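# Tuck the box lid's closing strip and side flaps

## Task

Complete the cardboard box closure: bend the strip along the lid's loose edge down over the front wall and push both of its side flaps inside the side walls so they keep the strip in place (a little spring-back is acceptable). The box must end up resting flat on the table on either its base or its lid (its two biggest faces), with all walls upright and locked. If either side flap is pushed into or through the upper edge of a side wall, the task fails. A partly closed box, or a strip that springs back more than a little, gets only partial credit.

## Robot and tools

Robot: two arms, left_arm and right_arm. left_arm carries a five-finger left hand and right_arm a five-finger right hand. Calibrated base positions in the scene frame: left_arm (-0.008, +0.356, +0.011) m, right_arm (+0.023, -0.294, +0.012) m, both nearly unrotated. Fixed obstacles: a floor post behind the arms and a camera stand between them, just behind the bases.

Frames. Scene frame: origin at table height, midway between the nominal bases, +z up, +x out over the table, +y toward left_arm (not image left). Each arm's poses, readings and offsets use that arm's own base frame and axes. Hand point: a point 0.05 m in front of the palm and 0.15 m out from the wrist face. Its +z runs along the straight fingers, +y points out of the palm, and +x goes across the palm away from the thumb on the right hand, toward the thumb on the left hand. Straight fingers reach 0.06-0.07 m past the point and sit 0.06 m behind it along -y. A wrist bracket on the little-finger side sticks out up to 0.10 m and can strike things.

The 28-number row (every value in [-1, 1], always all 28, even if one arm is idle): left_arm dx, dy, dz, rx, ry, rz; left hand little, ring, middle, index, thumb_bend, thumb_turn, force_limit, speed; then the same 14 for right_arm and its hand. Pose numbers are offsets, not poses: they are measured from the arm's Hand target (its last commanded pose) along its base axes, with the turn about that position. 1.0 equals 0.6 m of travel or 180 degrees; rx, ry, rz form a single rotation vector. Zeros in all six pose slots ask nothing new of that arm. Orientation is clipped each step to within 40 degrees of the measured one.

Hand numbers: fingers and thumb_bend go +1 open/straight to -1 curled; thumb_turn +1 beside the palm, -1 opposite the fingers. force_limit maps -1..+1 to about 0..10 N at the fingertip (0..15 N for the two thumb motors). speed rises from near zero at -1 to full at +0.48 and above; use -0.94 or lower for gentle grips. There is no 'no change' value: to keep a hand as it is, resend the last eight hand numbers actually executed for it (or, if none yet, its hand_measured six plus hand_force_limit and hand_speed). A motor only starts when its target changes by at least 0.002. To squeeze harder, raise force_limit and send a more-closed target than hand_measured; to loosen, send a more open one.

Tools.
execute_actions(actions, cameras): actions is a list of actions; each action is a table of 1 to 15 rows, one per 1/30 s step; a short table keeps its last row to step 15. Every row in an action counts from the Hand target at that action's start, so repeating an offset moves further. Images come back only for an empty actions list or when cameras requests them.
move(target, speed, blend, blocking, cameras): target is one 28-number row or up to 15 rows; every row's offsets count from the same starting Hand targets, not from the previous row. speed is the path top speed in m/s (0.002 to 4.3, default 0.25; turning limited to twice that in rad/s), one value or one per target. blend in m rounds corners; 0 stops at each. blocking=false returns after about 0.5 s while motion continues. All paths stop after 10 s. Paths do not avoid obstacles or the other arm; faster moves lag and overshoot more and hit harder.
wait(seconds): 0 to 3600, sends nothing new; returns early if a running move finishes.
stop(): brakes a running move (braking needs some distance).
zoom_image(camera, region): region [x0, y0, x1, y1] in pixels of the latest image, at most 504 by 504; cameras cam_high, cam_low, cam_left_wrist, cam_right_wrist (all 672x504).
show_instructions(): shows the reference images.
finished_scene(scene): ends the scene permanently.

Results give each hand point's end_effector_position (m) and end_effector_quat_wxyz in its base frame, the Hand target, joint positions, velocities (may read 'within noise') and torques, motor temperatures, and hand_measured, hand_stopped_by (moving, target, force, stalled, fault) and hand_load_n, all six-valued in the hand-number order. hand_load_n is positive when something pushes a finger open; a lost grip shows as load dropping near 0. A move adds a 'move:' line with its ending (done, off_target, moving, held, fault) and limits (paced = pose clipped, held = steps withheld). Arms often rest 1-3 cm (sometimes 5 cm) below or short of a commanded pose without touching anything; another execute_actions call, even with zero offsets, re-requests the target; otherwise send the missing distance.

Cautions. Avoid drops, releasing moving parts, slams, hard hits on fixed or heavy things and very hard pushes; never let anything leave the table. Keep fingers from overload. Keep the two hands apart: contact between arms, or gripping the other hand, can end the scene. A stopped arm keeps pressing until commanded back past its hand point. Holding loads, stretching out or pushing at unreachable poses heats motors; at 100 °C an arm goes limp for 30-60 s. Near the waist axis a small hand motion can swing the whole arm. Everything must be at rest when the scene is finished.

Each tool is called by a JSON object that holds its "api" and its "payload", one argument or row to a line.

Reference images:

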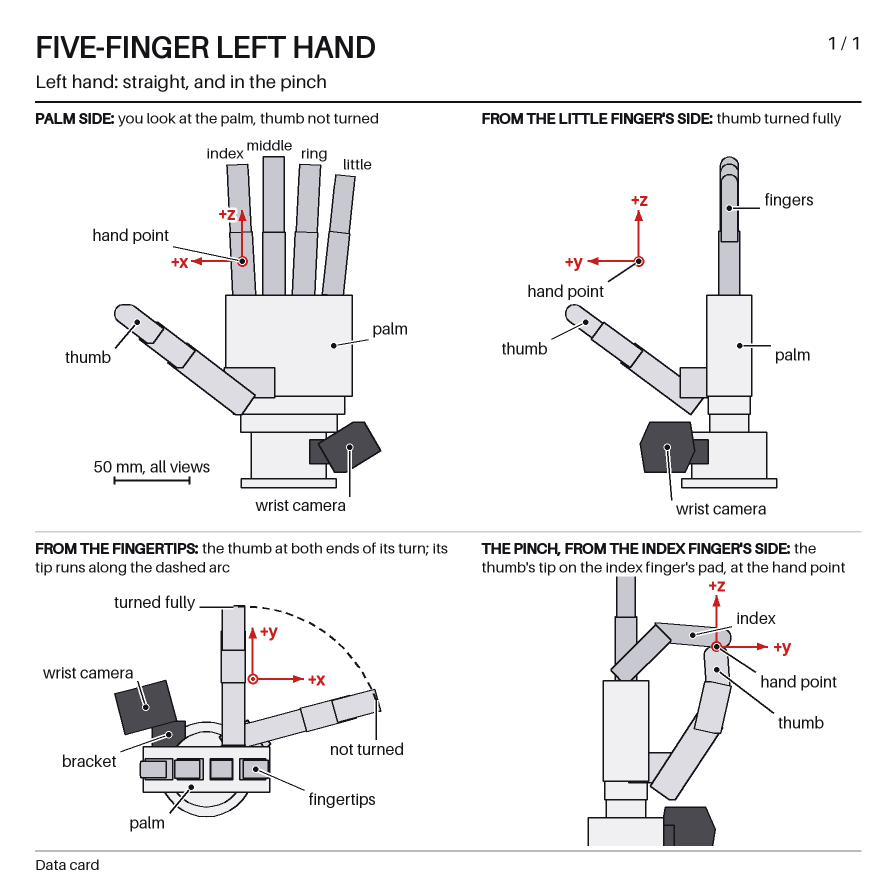

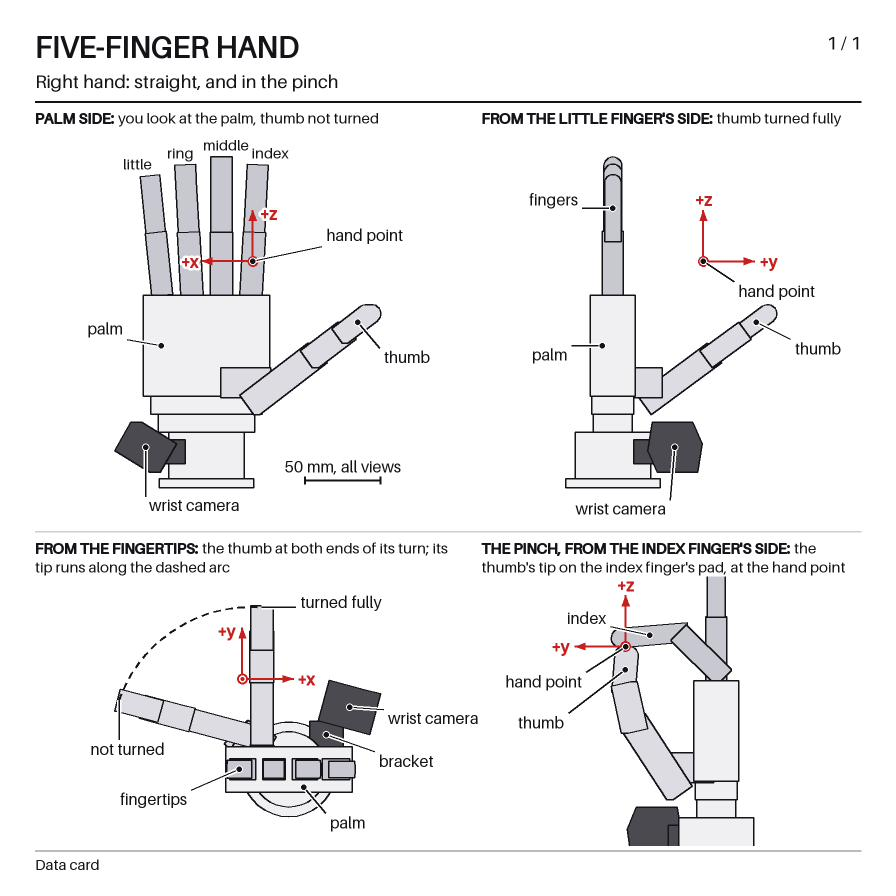

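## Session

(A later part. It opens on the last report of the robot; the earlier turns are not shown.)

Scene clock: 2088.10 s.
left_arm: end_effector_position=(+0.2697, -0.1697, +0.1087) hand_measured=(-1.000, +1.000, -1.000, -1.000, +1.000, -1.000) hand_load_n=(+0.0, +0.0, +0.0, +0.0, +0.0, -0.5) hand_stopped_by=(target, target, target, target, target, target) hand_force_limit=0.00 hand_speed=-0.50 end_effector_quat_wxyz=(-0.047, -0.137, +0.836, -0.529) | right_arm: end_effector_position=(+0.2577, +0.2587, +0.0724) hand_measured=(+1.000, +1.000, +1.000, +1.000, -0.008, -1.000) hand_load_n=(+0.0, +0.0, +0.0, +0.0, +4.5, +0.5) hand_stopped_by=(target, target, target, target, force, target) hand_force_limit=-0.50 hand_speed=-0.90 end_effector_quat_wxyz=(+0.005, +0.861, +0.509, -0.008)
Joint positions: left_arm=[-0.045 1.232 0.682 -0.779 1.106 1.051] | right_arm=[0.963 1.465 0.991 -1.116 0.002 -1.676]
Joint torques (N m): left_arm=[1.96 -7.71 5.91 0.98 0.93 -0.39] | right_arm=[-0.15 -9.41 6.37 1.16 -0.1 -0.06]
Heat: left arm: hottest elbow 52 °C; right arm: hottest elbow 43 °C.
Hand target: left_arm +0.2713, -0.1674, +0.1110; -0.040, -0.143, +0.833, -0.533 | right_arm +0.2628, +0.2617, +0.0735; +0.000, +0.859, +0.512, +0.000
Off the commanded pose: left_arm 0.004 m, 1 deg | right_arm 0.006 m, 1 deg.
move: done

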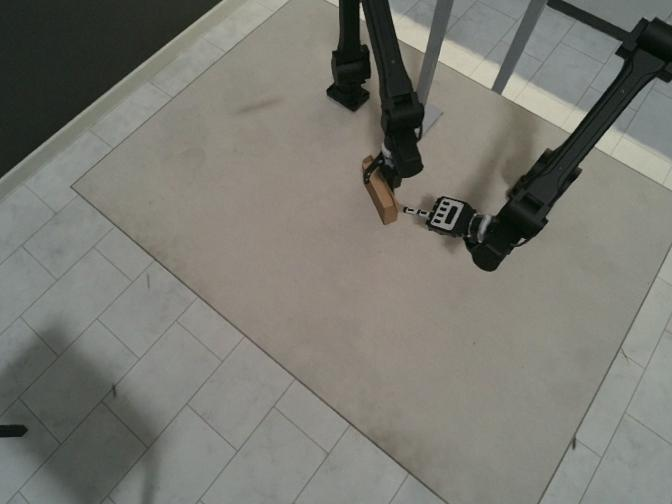

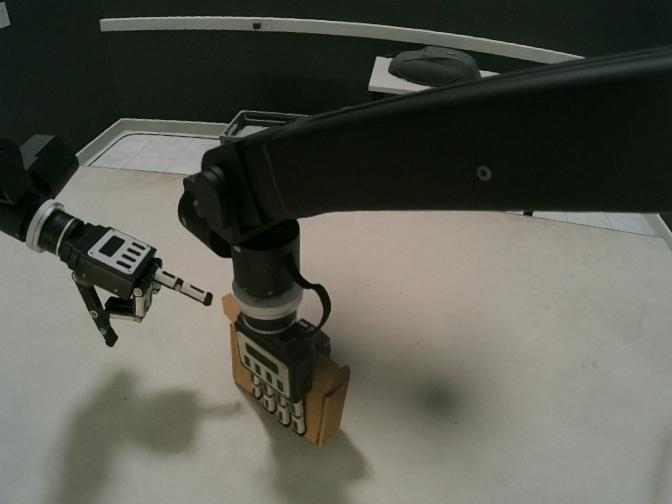

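{"api": "move", "payload": {
  "target": [0.020,-0.033,0.003,0,0,0,-1,1,-1,-1,1,-1,0,-0.5,0,0,0,0,0,0,1,1,1,1,-0.3,-1,-0.5,-0.9],
  "speed": 0.05,
  "cameras": ["cam_high","cam_low"]
}}

{"api": "zoom_image", "payload": {
  "camera": "cam_low",
  "region": [160, 230, 280, 340]
}}

{"api": "zoom_image", "payload": {
  "camera": "cam_high",
  "region": [370, 170, 430, 230]
}}

Scene clock: 2102.63 s.
left_arm: end_effector_position=(+0.2809, -0.1841, +0.1121) hand_measured=(-1.000, +1.000, -1.000, -1.000, +1.000, -1.000) hand_load_n=(+0.0, +0.0, +0.0, +0.0, +0.0, +0.0) hand_stopped_by=(target, target, target, target, target, target) hand_force_limit=0.00 hand_speed=-0.50 end_effector_quat_wxyz=(-0.040, -0.144, +0.833, -0.533) | right_arm: end_effector_position=(+0.2577, +0.2587, +0.0724) hand_measured=(+1.000, +1.000, +1.000, +1.000, -0.008, -1.000) hand_load_n=(+0.0, +0.0, +0.0, +0.0, +4.0, +0.5) hand_stopped_by=(target, target, target, target, force, target) hand_force_limit=-0.50 hand_speed=-0.90 end_effector_quat_wxyz=(+0.005, +0.861, +0.509, -0.008)
Joint positions: left_arm=[-0.085 1.232 0.682 -0.659 1.094 0.922] | right_arm=[0.963 1.465 0.991 -1.116 0.002 -1.676]
Joint torques (N m): left_arm=[0.21 -6.48 6.78 1.16 0.58 -0.39] | right_arm=[-0.09 -9.47 6.37 1.14 -0.09 -0.06]
Motor temperatures (°C): left_arm=[30 35 50 29 33 33] | right_arm=[32 38 43 32 31 32]
Heat: left arm: hottest elbow 50 °C; right arm: hottest elbow 43 °C.
Hand target: left_arm +0.2833, -0.1872, +0.1128; -0.040, -0.143, +0.833, -0.533 | right_arm +0.2628, +0.2617, +0.0735; +0.000, +0.859, +0.512, +0.000
Off the commanded pose: left_arm 0.004 m, 0 deg | right_arm 0.006 m, 1 deg.
move: done

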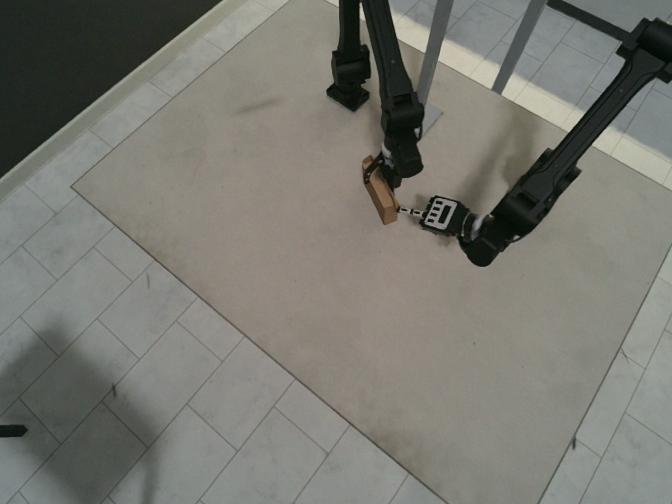

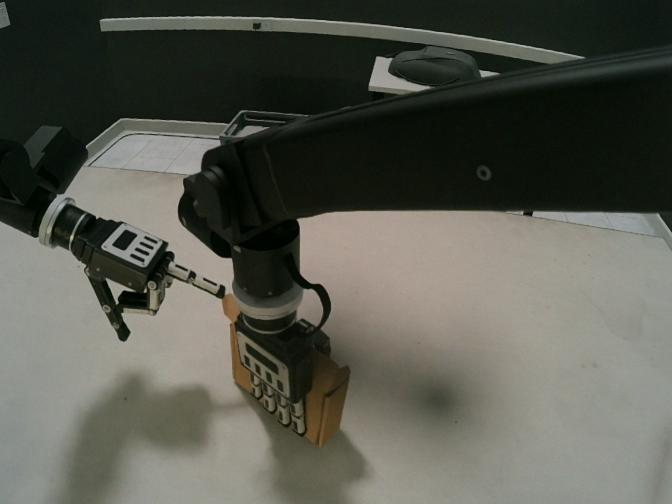

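Scaled by 4.200 from the camera's image (finer frame: 960x720).

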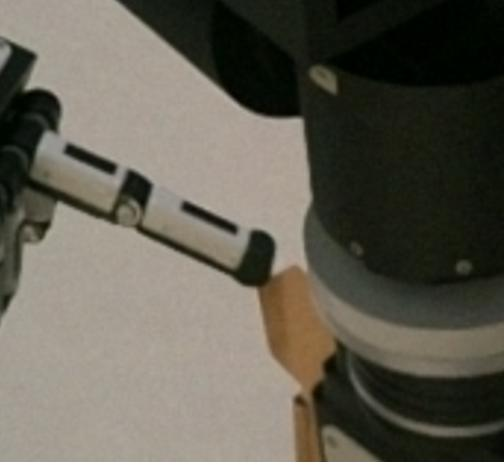

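Scaled by 8.400 from the camera's image (finer frame: 960x720).

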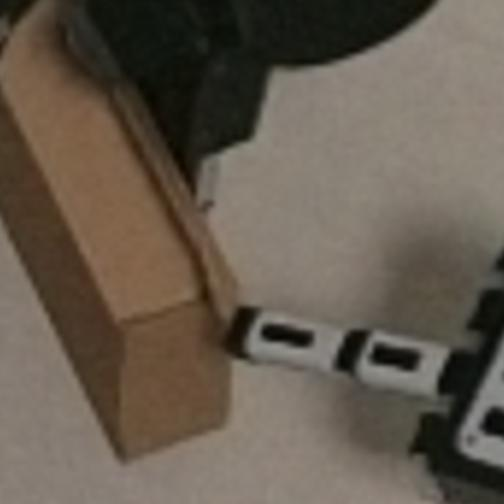

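{"api": "move", "payload": {
  "target": [
    [0.005,-0.022,-0.003,0,0,0,-1,1,-1,-1,1,-1,0,-0.5,0,0,0,0,0,0,1,1,1,1,-0.3,-1,-0.5,-0.9],
    [0.005,-0.045,-0.003,0,0,0,-1,1,-1,-1,1,-1,0,-0.5,0,0,0,0,0,0,1,1,1,1,-0.3,-1,-0.5,-0.9]
  ],
  "speed": 0.04,
  "blend": [0.003,0],
  "cameras": ["cam_high","cam_low"]
}}

{"api": "zoom_image", "payload": {
  "camera": "cam_low",
  "region": [160, 230, 280, 340]
}}

{"api": "zoom_image", "payload": {
  "camera": "cam_high",
  "region": [370, 170, 430, 230]
}}

Scene clock: 2120.27 s.
left_arm: end_effector_position=(+0.2884, -0.2111, +0.1143) hand_measured=(-1.000, +1.000, -1.000, -1.000, +1.000, -1.000) hand_load_n=(+0.0, +0.0, +0.0, +0.0, +0.0, +0.0) hand_stopped_by=(target, target, target, target, target, target) hand_force_limit=0.00 hand_speed=-0.50 end_effector_quat_wxyz=(-0.035, -0.141, +0.833, -0.533) | right_arm: end_effector_position=(+0.2577, +0.2587, +0.0724) hand_measured=(+1.000, +1.000, +1.000, +1.000, -0.008, -1.000) hand_load_n=(+0.0, +0.0, +0.0, +0.0, +4.0, +0.5) hand_stopped_by=(target, target, target, target, force, target) hand_force_limit=-0.50 hand_speed=-0.90 end_effector_quat_wxyz=(+0.005, +0.861, +0.509, -0.008)
Joint positions: left_arm=[-0.168 1.234 0.677 -0.503 1.057 0.765] | right_arm=[0.963 1.465 0.991 -1.116 0.002 -1.676]
Joint torques (N m): left_arm=[0.09 -6.53 6.17 1.37 0.52 -0.37] | right_arm=[-0.09 -9.52 6.37 1.16 -0.09 -0.06]
Heat: left arm: hottest elbow 49 °C; right arm: hottest elbow 43 °C.
Hand target: left_arm +0.2863, -0.2142, +0.1109; -0.040, -0.143, +0.833, -0.532 | right_arm +0.2628, +0.2617, +0.0735; +0.000, +0.859, +0.512, +0.000
Off the commanded pose: left_arm 0.005 m, 1 deg | right_arm 0.006 m, 1 deg.
move: done

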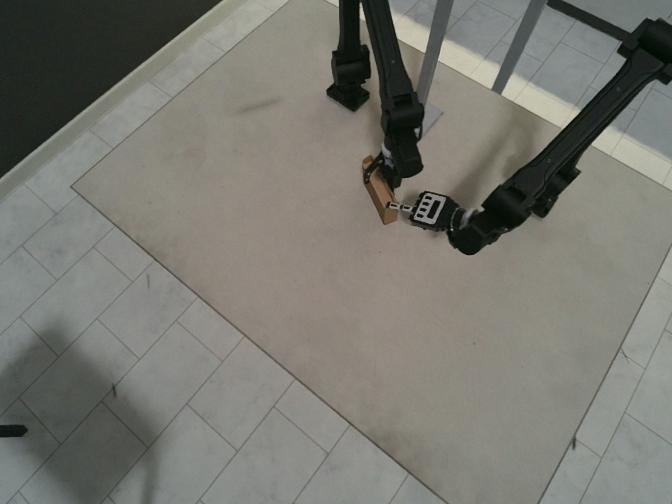

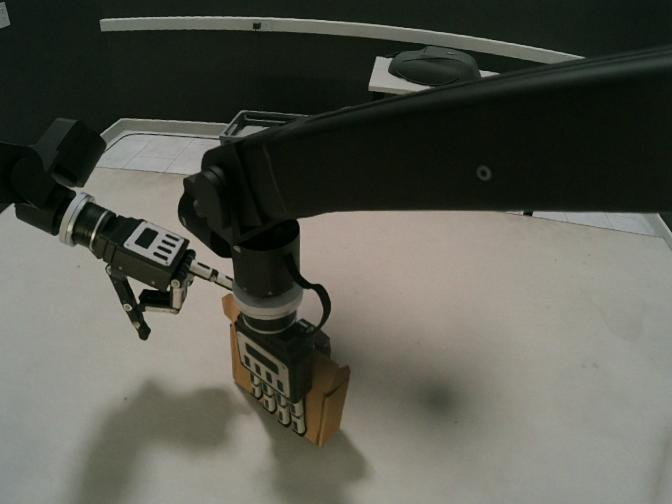

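Scaled by 4.200 from the camera's image (finer frame: 960x720).

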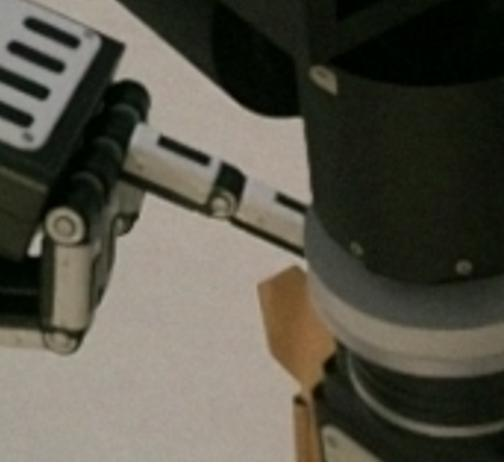

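Scaled by 8.400 from the camera's image (finer frame: 960x720).

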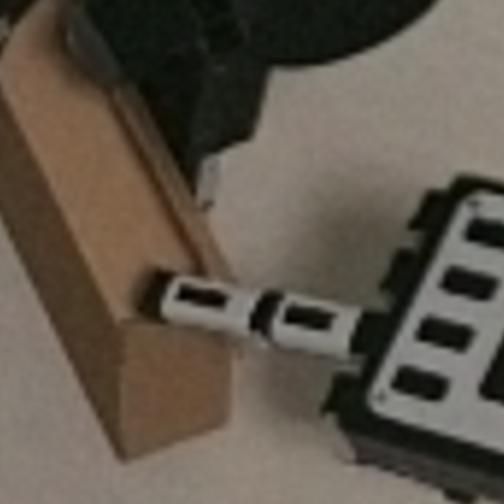

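{"api": "move", "payload": {
  "target": [
    [0.0175,0.0495,0.006,0,0,0,-1,1,-1,-1,1,-1,0,-0.5,0,0,0,0,0,0,1,1,1,1,-0.3,-1,-0.5,-0.9],
    [-0.0485,0.069,0,0,0,0,-1,1,-1,-1,1,-1,0,-0.5,0,0,0,0,0,0,1,1,1,1,-0.3,-1,-0.5,-0.9],
    [-0.0517,0.0537,-0.018,0,0,0,-1,1,-1,-1,1,-1,0,-0.5,0,0,0,0,0,0,1,1,1,1,-0.3,-1,-0.5,-0.9]
  ],
  "speed": 0.06,
  "blend": [0.01,0.005,0],
  "cameras": ["cam_high","cam_low"]
}}

{"api": "zoom_image", "payload": {
  "camera": "cam_low",
  "region": [160, 230, 280, 340]
}}

{"api": "zoom_image", "payload": {
  "camera": "cam_high",
  "region": [370, 170, 430, 230]
}}

Scene clock: 2135.63 s.
left_arm: end_effector_position=(+0.2586, -0.1782, +0.1013) hand_measured=(-1.000, +1.000, -1.000, -1.000, +1.000, -1.000) hand_load_n=(+0.0, +0.0, +0.0, +0.0, +0.0, -0.5) hand_stopped_by=(target, target, target, target, target, target) hand_force_limit=0.00 hand_speed=-0.50 end_effector_quat_wxyz=(-0.037, -0.145, +0.833, -0.533) | right_arm: end_effector_position=(+0.2581, +0.2591, +0.0723) hand_measured=(+1.000, +1.000, +1.000, +1.000, -0.008, -1.000) hand_load_n=(+0.0, +0.0, +0.0, +0.0, +4.0, +0.0) hand_stopped_by=(target, target, target, target, force, target) hand_force_limit=-0.50 hand_speed=-0.90 end_effector_quat_wxyz=(+0.005, +0.860, +0.511, -0.008)
Joint positions: left_arm=[-0.071 1.181 0.611 -0.65 1.096 0.94] | right_arm=[0.963 1.465 0.991 -1.115 0.002 -1.679]
Joint torques (N m): left_arm=[-0.21 -6.24 5.86 1.1 0.6 -0.39] | right_arm=[-0.09 -9.47 6.35 1.11 -0.1 -0.02]
Heat: left arm: hottest elbow 48 °C; right arm: hottest elbow 43 °C.
Hand target: left_arm +0.2553, -0.1819, +0.1002; -0.040, -0.143, +0.833, -0.532 | right_arm +0.2628, +0.2617, +0.0735; +0.000, +0.859, +0.512, +0.000
Off the commanded pose: left_arm 0.005 m, 0 deg | right_arm 0.005 m, 1 deg.
move: done

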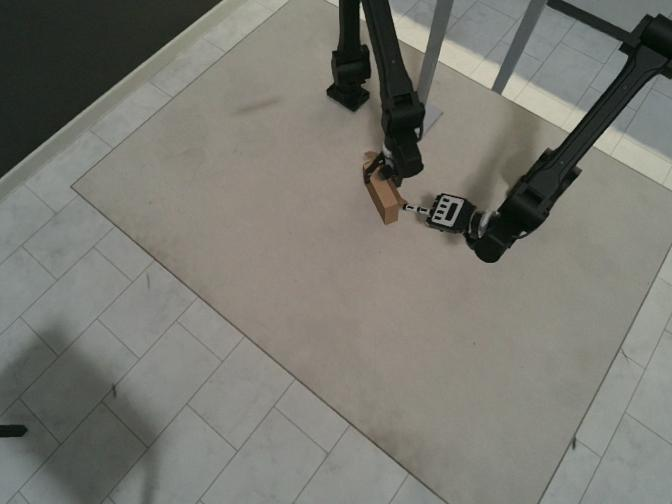

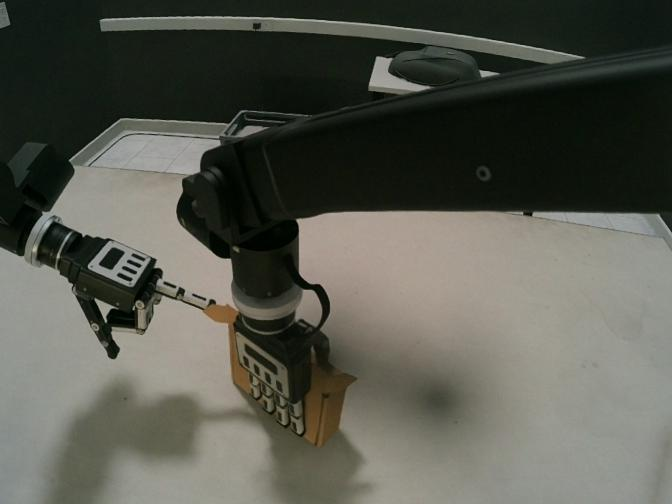

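Scaled by 4.200 from the camera's image (finer frame: 960x720).

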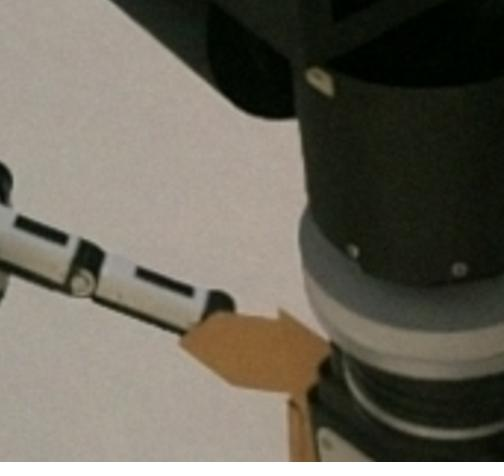

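Scaled by 8.400 from the camera's image (finer frame: 960x720).

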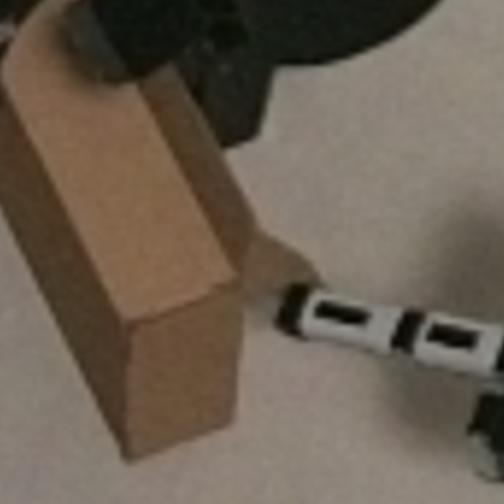

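{"api": "move", "payload": {
  "target": [
    [0.05,0.065,0.0,0,0,0,-1,1,-1,-1,1,-1,0,-0.5,0,0,0,0,0,0,1,1,1,1,-0.3,-1,-0.5,-0.9]
  ],
  "speed": 0.05,
  "cameras": ["cam_high","cam_low"]
}}

{"api": "zoom_image", "payload": {
  "camera": "cam_low",
  "region": [110, 230, 350, 450]
}}

{"api": "zoom_image", "payload": {
  "camera": "cam_high",
  "region": [350, 140, 430, 230]
}}

Scene clock: 2146.10 s.
left_arm: end_effector_position=(+0.2647, -0.1461, +0.0883) hand_measured=(-1.000, +1.000, -1.000, -1.000, +1.000, -1.000) hand_load_n=(+0.0, +0.0, +0.5, +0.0, +0.0, +0.0) hand_stopped_by=(target, target, target, target, target, target) hand_force_limit=0.00 hand_speed=-0.50 end_effector_quat_wxyz=(-0.059, -0.155, +0.833, -0.528) | right_arm: end_effector_position=(+0.2581, +0.2591, +0.0723) hand_measured=(+1.000, +1.000, +1.000, +1.000, -0.008, -1.000) hand_load_n=(+0.0, +0.0, +0.0, +0.0, +3.5, +0.0) hand_stopped_by=(target, target, target, target, force, target) hand_force_limit=-0.50 hand_speed=-0.90 end_effector_quat_wxyz=(+0.005, +0.860, +0.511, -0.008)
Joint positions: left_arm=[0.037 1.299 0.675 -0.875 1.119 1.195] | right_arm=[0.963 1.465 0.991 -1.115 0.002 -1.68]
Joint torques (N m): left_arm=[1.79 -6.48 9.09 -0.05 0.95 -0.06] | right_arm=[-0.15 -9.41 6.38 1.11 -0.1 -0.02]
Heat: left arm: hottest elbow 48 °C; right arm: hottest elbow 43 °C.
Hand target: left_arm +0.2851, -0.1430, +0.1001; -0.040, -0.143, +0.833, -0.532 | right_arm +0.2628, +0.2617, +0.0735; +0.000, +0.859, +0.512, +0.000
Off the commanded pose: left_arm 0.024 m, 3 deg | right_arm 0.005 m, 1 deg.
move: off_target (left_arm)

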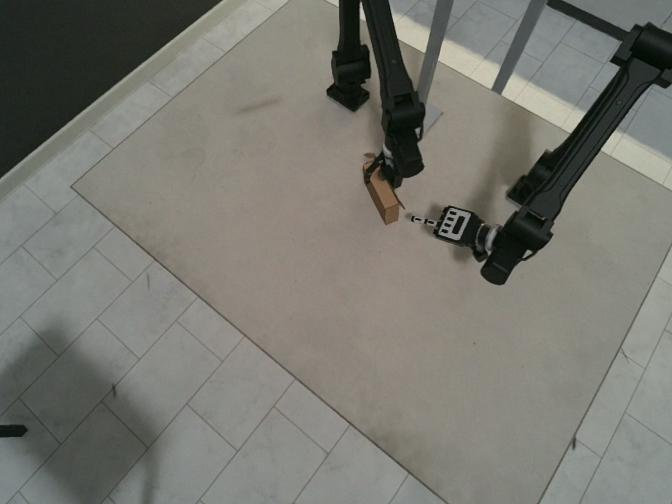

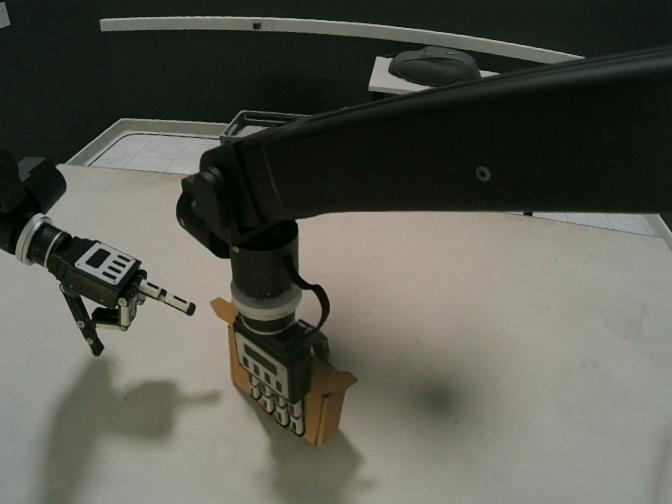

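Scaled by 2.100 from the camera's image (finer frame: 960x720).

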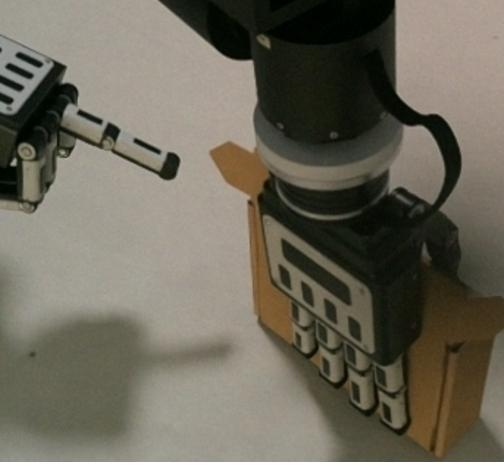

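Scaled by 5.600 from the camera's image (finer frame: 960x720).

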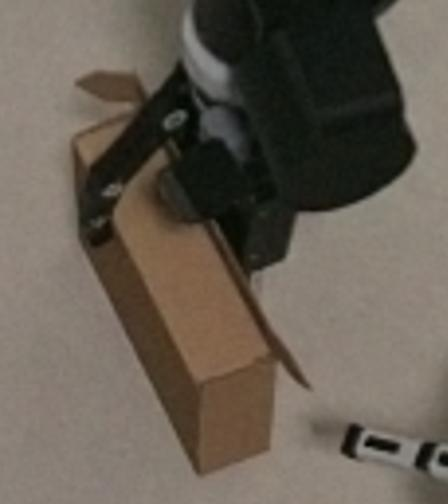

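{"api": "zoom_image", "payload": {
  "camera": "cam_high",
  "region": [375, 185, 415, 225]
}}

{"api": "zoom_image", "payload": {
  "camera": "cam_low",
  "region": [195, 285, 255, 345]
}}

Scaled by 12.600 from the camera's image (finer frame: 960x720).

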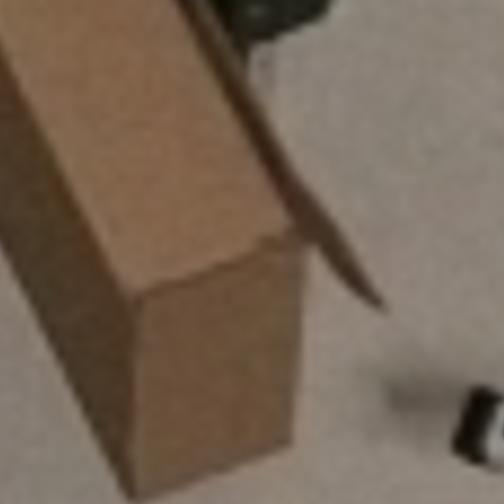

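Scaled by 8.400 from the camera's image (finer frame: 960x720).

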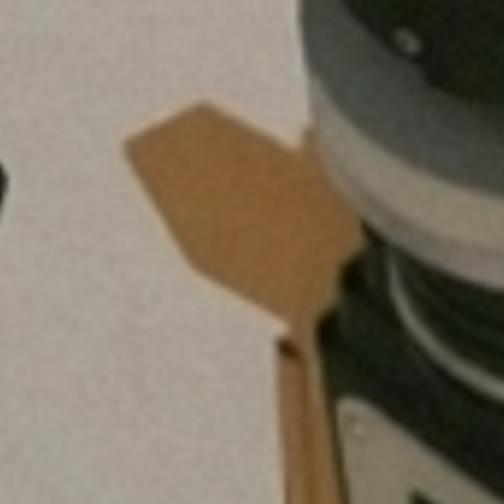

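{"api": "move", "payload": {
  "target": [
    [-0.03,-0.01,0.03,0,0,0,-1,1,-1,-1,1,-1,0,-0.5,0,0,0,0,0,0,1,1,1,1,-0.3,-1,-0.5,-0.9],
    [-0.0635,-0.0583,0.02,0,0,0,-1,1,-1,-1,1,-1,0,-0.5,0,0,0,0,0,0,1,1,1,1,-0.3,-1,-0.5,-0.9]
  ],
  "speed": 0.05,
  "cameras": ["cam_high","cam_low"]
}}

{"api": "zoom_image", "payload": {
  "camera": "cam_low",
  "region": [195, 285, 255, 345]
}}

{"api": "zoom_image", "payload": {
  "camera": "cam_high",
  "region": [380, 185, 420, 225]
}}

Scene clock: 2176.23 s.
left_arm: end_effector_position=(+0.2491, -0.1754, +0.1117) hand_measured=(-1.000, +1.000, -1.000, -1.000, +1.000, -1.000) hand_load_n=(+0.5, +0.0, +0.0, +0.0, +0.0, +0.0) hand_stopped_by=(target, target, target, target, target, target) hand_force_limit=0.00 hand_speed=-0.50 end_effector_quat_wxyz=(-0.041, -0.145, +0.833, -0.532) | right_arm: end_effector_position=(+0.2581, +0.2591, +0.0723) hand_measured=(+1.000, +1.000, +1.000, +1.000, -0.008, -1.000) hand_load_n=(+0.0, +0.0, +0.0, +0.0, +4.0, +0.0) hand_stopped_by=(target, target, target, target, force, target) hand_force_limit=-0.50 hand_speed=-0.90 end_effector_quat_wxyz=(+0.005, +0.860, +0.511, -0.008)
Joint positions: left_arm=[-0.064 1.142 0.616 -0.724 1.101 0.964] | right_arm=[0.963 1.465 0.991 -1.115 0.002 -1.68]
Joint torques (N m): left_arm=[0.15 -6.36 6.04 1.09 0.59 -0.39] | right_arm=[-0.15 -9.47 6.37 1.11 -0.1 -0.02]
Heat: left arm: hottest elbow 52 °C; right arm: hottest elbow 43 °C.
Hand target: left_arm +0.2472, -0.1780, +0.1122; -0.040, -0.143, +0.833, -0.532 | right_arm +0.2628, +0.2617, +0.0735; +0.000, +0.859, +0.512, +0.000
Off the commanded pose: left_arm 0.003 m, 0 deg | right_arm 0.005 m, 1 deg.
move: done

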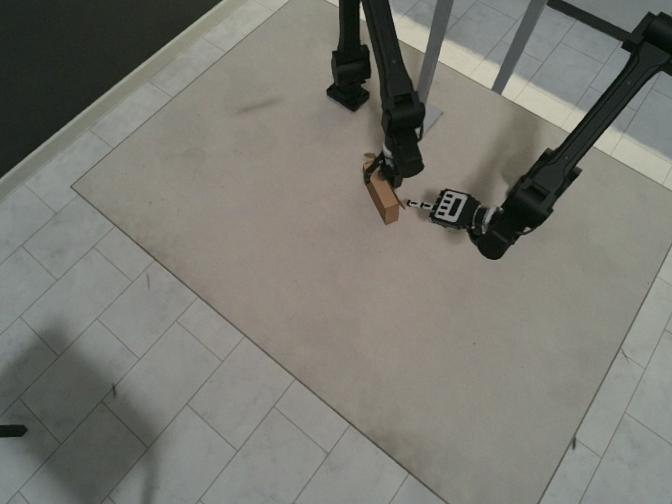

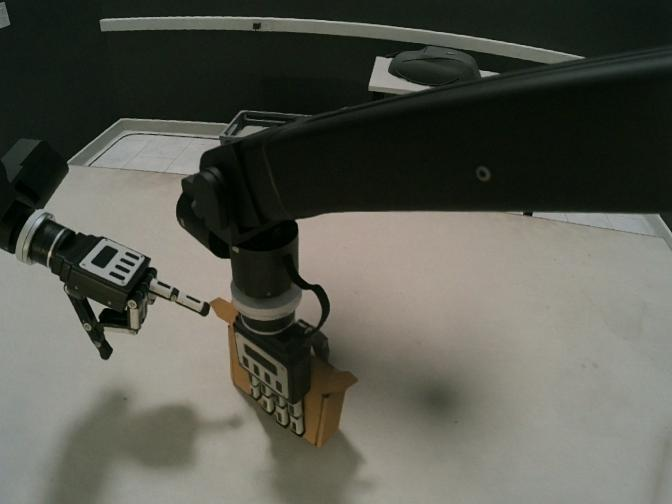

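Scaled by 8.400 from the camera's image (finer frame: 960x720).

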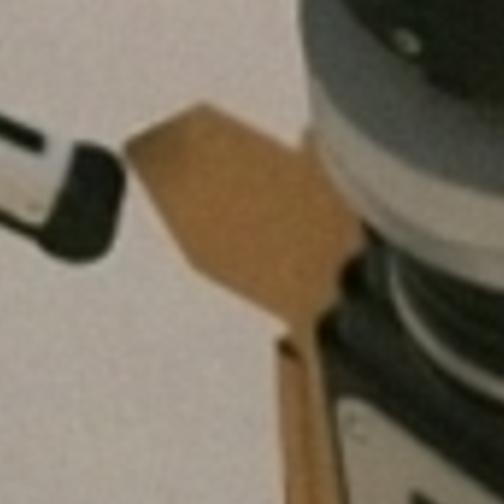

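Scaled by 12.600 from the camera's image (finer frame: 960x720).

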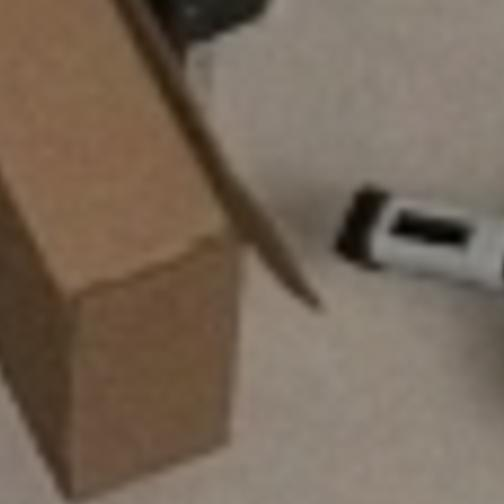

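{"api": "move", "payload": {
  "target": [
    [0.025,-0.005,-0.008,0,0,0,-1,1,-1,-1,1,-1,0,-0.5,0,0,0,0,0,0,1,1,1,1,-0.3,-1,-0.5,-0.9],
    [0.042,-0.017,-0.008,0,0,0,-1,1,-1,-1,1,-1,0,-0.5,0,0,0,0,0,0,1,1,1,1,-0.3,-1,-0.5,-0.9]
  ],
  "speed": 0.04,
  "blend": [0.003,0],
  "cameras": ["cam_high","cam_low"]
}}

{"api": "zoom_image", "payload": {
  "camera": "cam_low",
  "region": [195, 285, 255, 345]
}}

{"api": "zoom_image", "payload": {
  "camera": "cam_high",
  "region": [380, 185, 420, 225]
}}

Scene clock: 2190.57 s.
left_arm: end_effector_position=(+0.2582, -0.1832, +0.0979) hand_measured=(-1.000, +1.000, -1.000, -1.000, +1.000, -1.000) hand_load_n=(+0.0, +0.0, +0.0, +0.0, +0.0, +0.0) hand_stopped_by=(target, target, target, target, target, target) hand_force_limit=0.00 hand_speed=-0.50 end_effector_quat_wxyz=(-0.051, -0.152, +0.833, -0.530) | right_arm: end_effector_position=(+0.2582, +0.2590, +0.0723) hand_measured=(+1.000, +1.000, +1.000, +1.000, -0.008, -1.000) hand_load_n=(+0.0, +0.0, +0.0, +0.0, +4.0, +0.0) hand_stopped_by=(target, target, target, target, force, target) hand_force_limit=-0.50 hand_speed=-0.90 end_effector_quat_wxyz=(+0.005, +0.860, +0.511, -0.008)
Joint positions: left_arm=[-0.089 1.204 0.616 -0.637 1.092 0.91] | right_arm=[0.963 1.465 0.991 -1.115 0.002 -1.68]
Joint torques (N m): left_arm=[-0.03 -5.54 8.62 1.14 0.58 -0.39] | right_arm=[-0.09 -9.47 6.35 1.11 -0.1 -0.02]
Heat: left arm: hottest elbow 50 °C; right arm: hottest elbow 43 °C.
Hand target: left_arm +0.2724, -0.1882, +0.1074; -0.040, -0.143, +0.833, -0.532 | right_arm +0.2628, +0.2617, +0.0735; +0.000, +0.859, +0.511, +0.000
Off the commanded pose: left_arm 0.018 m, 2 deg | right_arm 0.005 m, 1 deg.
move: off_target (left_arm)

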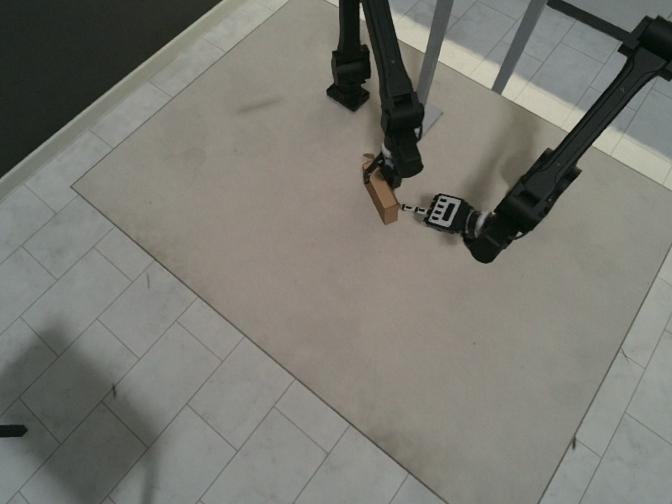

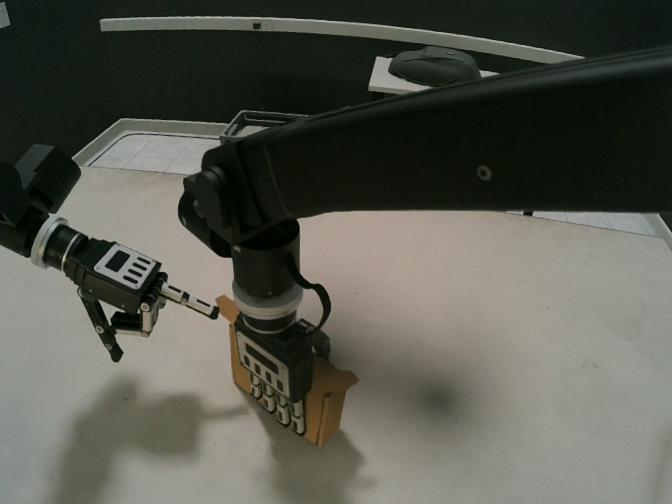

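Scaled by 8.400 from the camera's image (finer frame: 960x720).

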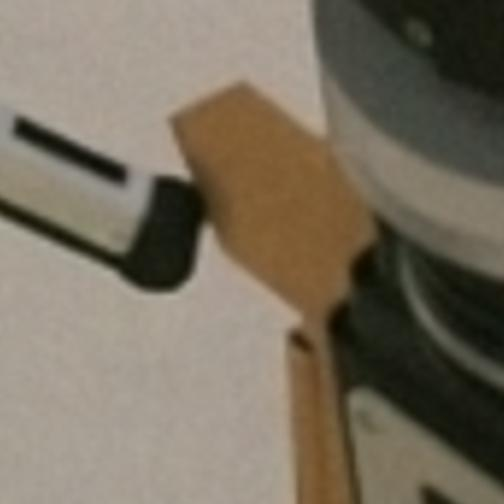

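Scaled by 12.600 from the camera's image (finer frame: 960x720).

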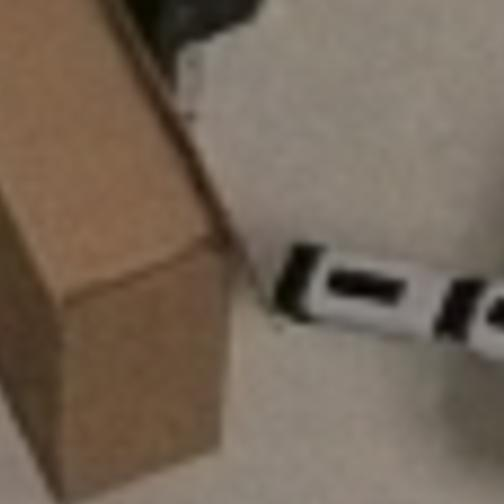

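{"api": "move", "payload": {
  "target": [
    [0.015,-0.006,0.025,0,0,0,-1,1,-1,-1,1,-1,0,-0.5,0,0,0,0,0,0,1,1,1,1,-0.3,-1,-0.5,-0.9]
  ],
  "speed": 0.04,
  "cameras": ["cam_high","cam_low"]
}}

{"api": "zoom_image", "payload": {
  "camera": "cam_low",
  "region": [195, 285, 255, 345]
}}

{"api": "zoom_image", "payload": {
  "camera": "cam_high",
  "region": [380, 185, 420, 225]
}}

Scene clock: 2198.83 s.
left_arm: end_effector_position=(+0.2657, -0.1862, +0.1066) hand_measured=(-1.000, +1.000, -1.000, -1.000, +1.000, -1.000) hand_load_n=(+0.0, -0.5, +0.0, +0.0, +0.0, +0.0) hand_stopped_by=(target, target, target, target, target, target) hand_force_limit=0.00 hand_speed=-0.50 end_effector_quat_wxyz=(-0.048, -0.151, +0.833, -0.530) | right_arm: end_effector_position=(+0.2582, +0.2590, +0.0723) hand_measured=(+1.000, +1.000, +1.000, +1.000, -0.008, -1.000) hand_load_n=(+0.0, +0.0, +0.0, +0.0, +4.0, +0.0) hand_stopped_by=(target, target, target, target, force, target) hand_force_limit=-0.50 hand_speed=-0.90 end_effector_quat_wxyz=(+0.005, +0.860, +0.511, -0.008)
Joint positions: left_arm=[-0.096 1.204 0.641 -0.641 1.089 0.891] | right_arm=[0.963 1.465 0.991 -1.115 0.002 -1.68]
Joint torques (N m): left_arm=[-0.15 -6.01 9.88 0.35 0.57 -0.38] | right_arm=[-0.15 -9.47 6.37 1.11 -0.1 -0.02]
Heat: left arm: hottest elbow 50 °C; right arm: hottest elbow 43 °C.
Hand target: left_arm +0.2814, -0.1917, +0.1224; -0.040, -0.143, +0.833, -0.533 | right_arm +0.2628, +0.2617, +0.0735; +0.000, +0.859, +0.511, +0.000
Off the commanded pose: left_arm 0.023 m, 1 deg | right_arm 0.005 m, 1 deg.
move: off_target (left_arm)

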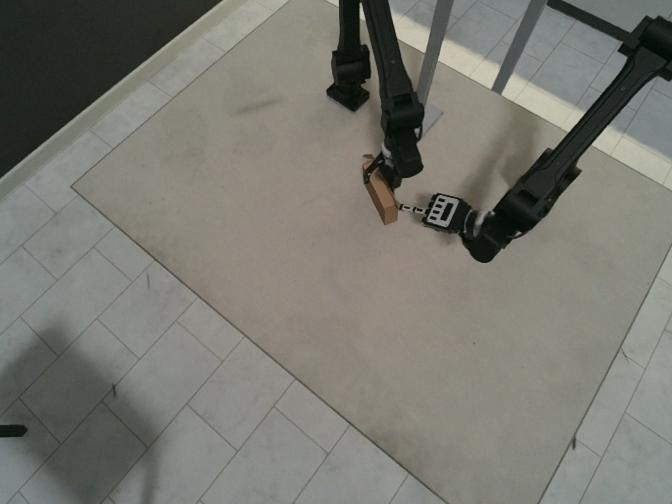

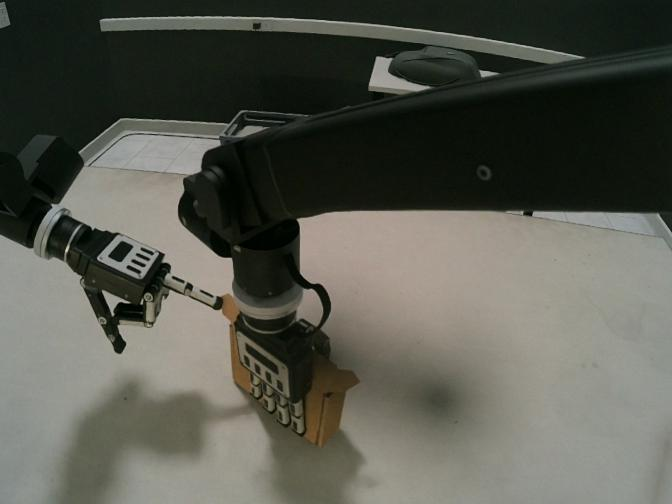

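Scaled by 8.400 from the camera's image (finer frame: 960x720).

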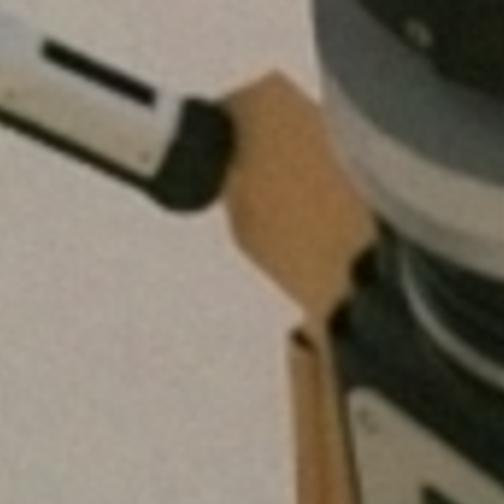

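Scaled by 12.600 from the camera's image (finer frame: 960x720).

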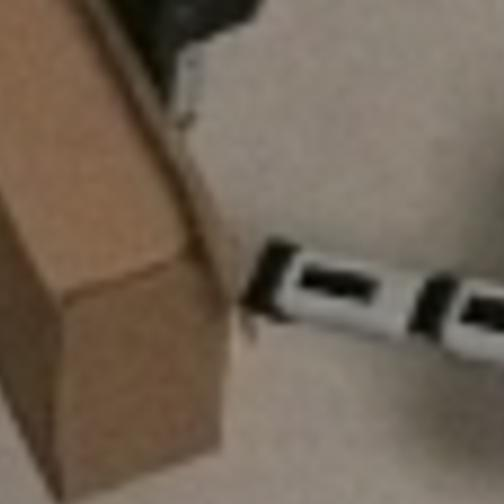

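{"api": "move", "payload": {
  "target": [
    [0.024,-0.014,0.0,0,0,0,-1,1,-1,-1,1,-1,0,-0.5,0,0,0,0,0,0,1,1,1,1,-0.3,-1,-0.5,-0.9]
  ],
  "speed": 0.04,
  "cameras": ["cam_high","cam_low"]
}}

{"api": "zoom_image", "payload": {
  "camera": "cam_low",
  "region": [195, 285, 255, 345]
}}

{"api": "zoom_image", "payload": {
  "camera": "cam_high",
  "region": [380, 185, 420, 225]
}}

Scene clock: 2206.53 s.
left_arm: end_effector_position=(+0.2734, -0.1930, +0.1062) hand_measured=(-1.000, +1.000, -1.000, -1.000, +1.000, -1.000) hand_load_n=(+0.0, -0.5, +0.0, +0.0, +0.0, +0.0) hand_stopped_by=(target, target, target, target, target, target) hand_force_limit=0.00 hand_speed=-0.50 end_effector_quat_wxyz=(-0.059, -0.158, +0.833, -0.527) | right_arm: end_effector_position=(+0.2582, +0.2590, +0.0723) hand_measured=(+1.000, +1.000, +1.000, +1.000, -0.008, -1.000) hand_load_n=(+0.0, +0.0, +0.0, +0.0, +4.0, +1.0) hand_stopped_by=(target, target, target, target, force, target) hand_force_limit=-0.50 hand_speed=-0.90 end_effector_quat_wxyz=(+0.005, +0.860, +0.511, -0.008)
Joint positions: left_arm=[-0.116 1.24 0.667 -0.625 1.081 0.854] | right_arm=[0.963 1.465 0.991 -1.115 0.002 -1.68]
Joint torques (N m): left_arm=[-0.09 -6.3 10.04 1.24 0.57 -0.37] | right_arm=[-0.09 -9.47 6.37 1.13 -0.1 -0.02]
Heat: left arm: hottest elbow 51 °C; right arm: hottest elbow 43 °C.
Hand target: left_arm +0.2958, -0.2001, +0.1223; -0.040, -0.143, +0.833, -0.532 | right_arm +0.2628, +0.2617, +0.0735; +0.000, +0.859, +0.512, +0.000
Off the commanded pose: left_arm 0.029 m, 3 deg | right_arm 0.005 m, 1 deg.
move: off_target (left_arm)

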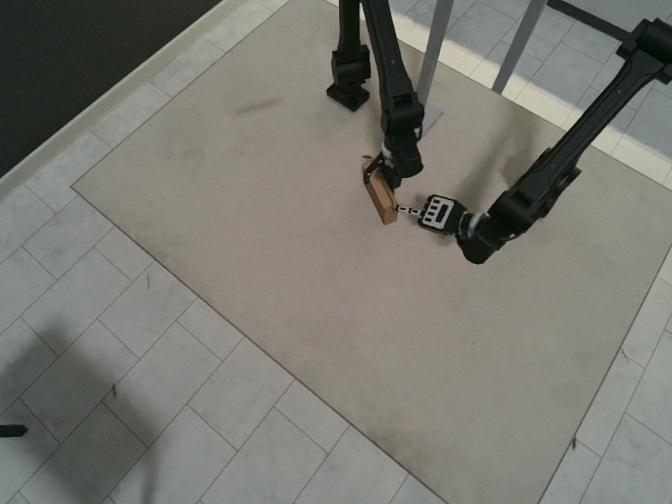

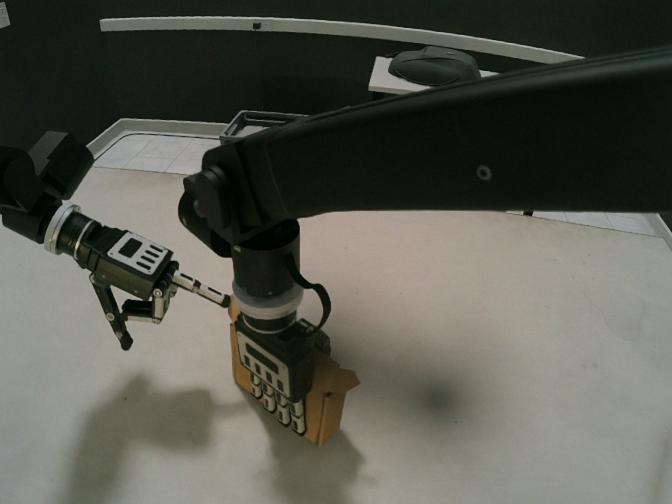

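Scaled by 8.400 from the camera's image (finer frame: 960x720).

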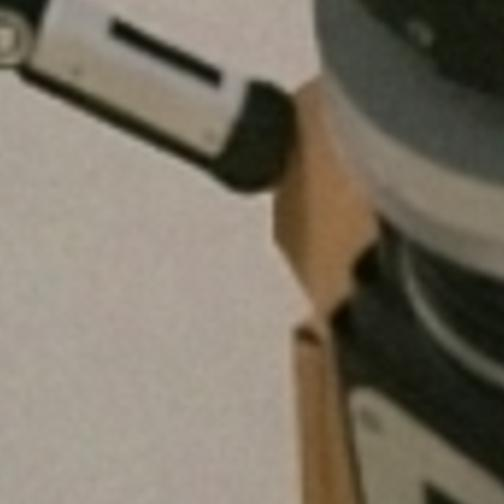

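Scaled by 12.600 from the camera's image (finer frame: 960x720).

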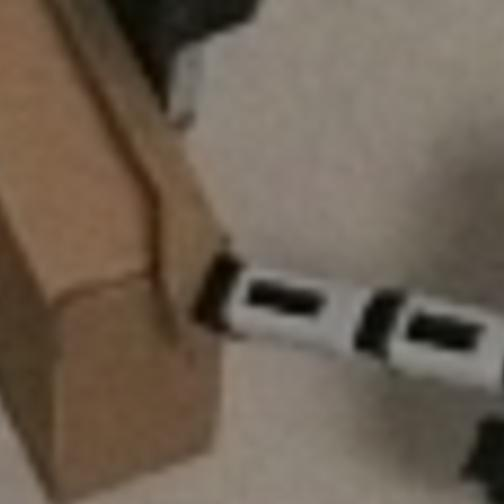

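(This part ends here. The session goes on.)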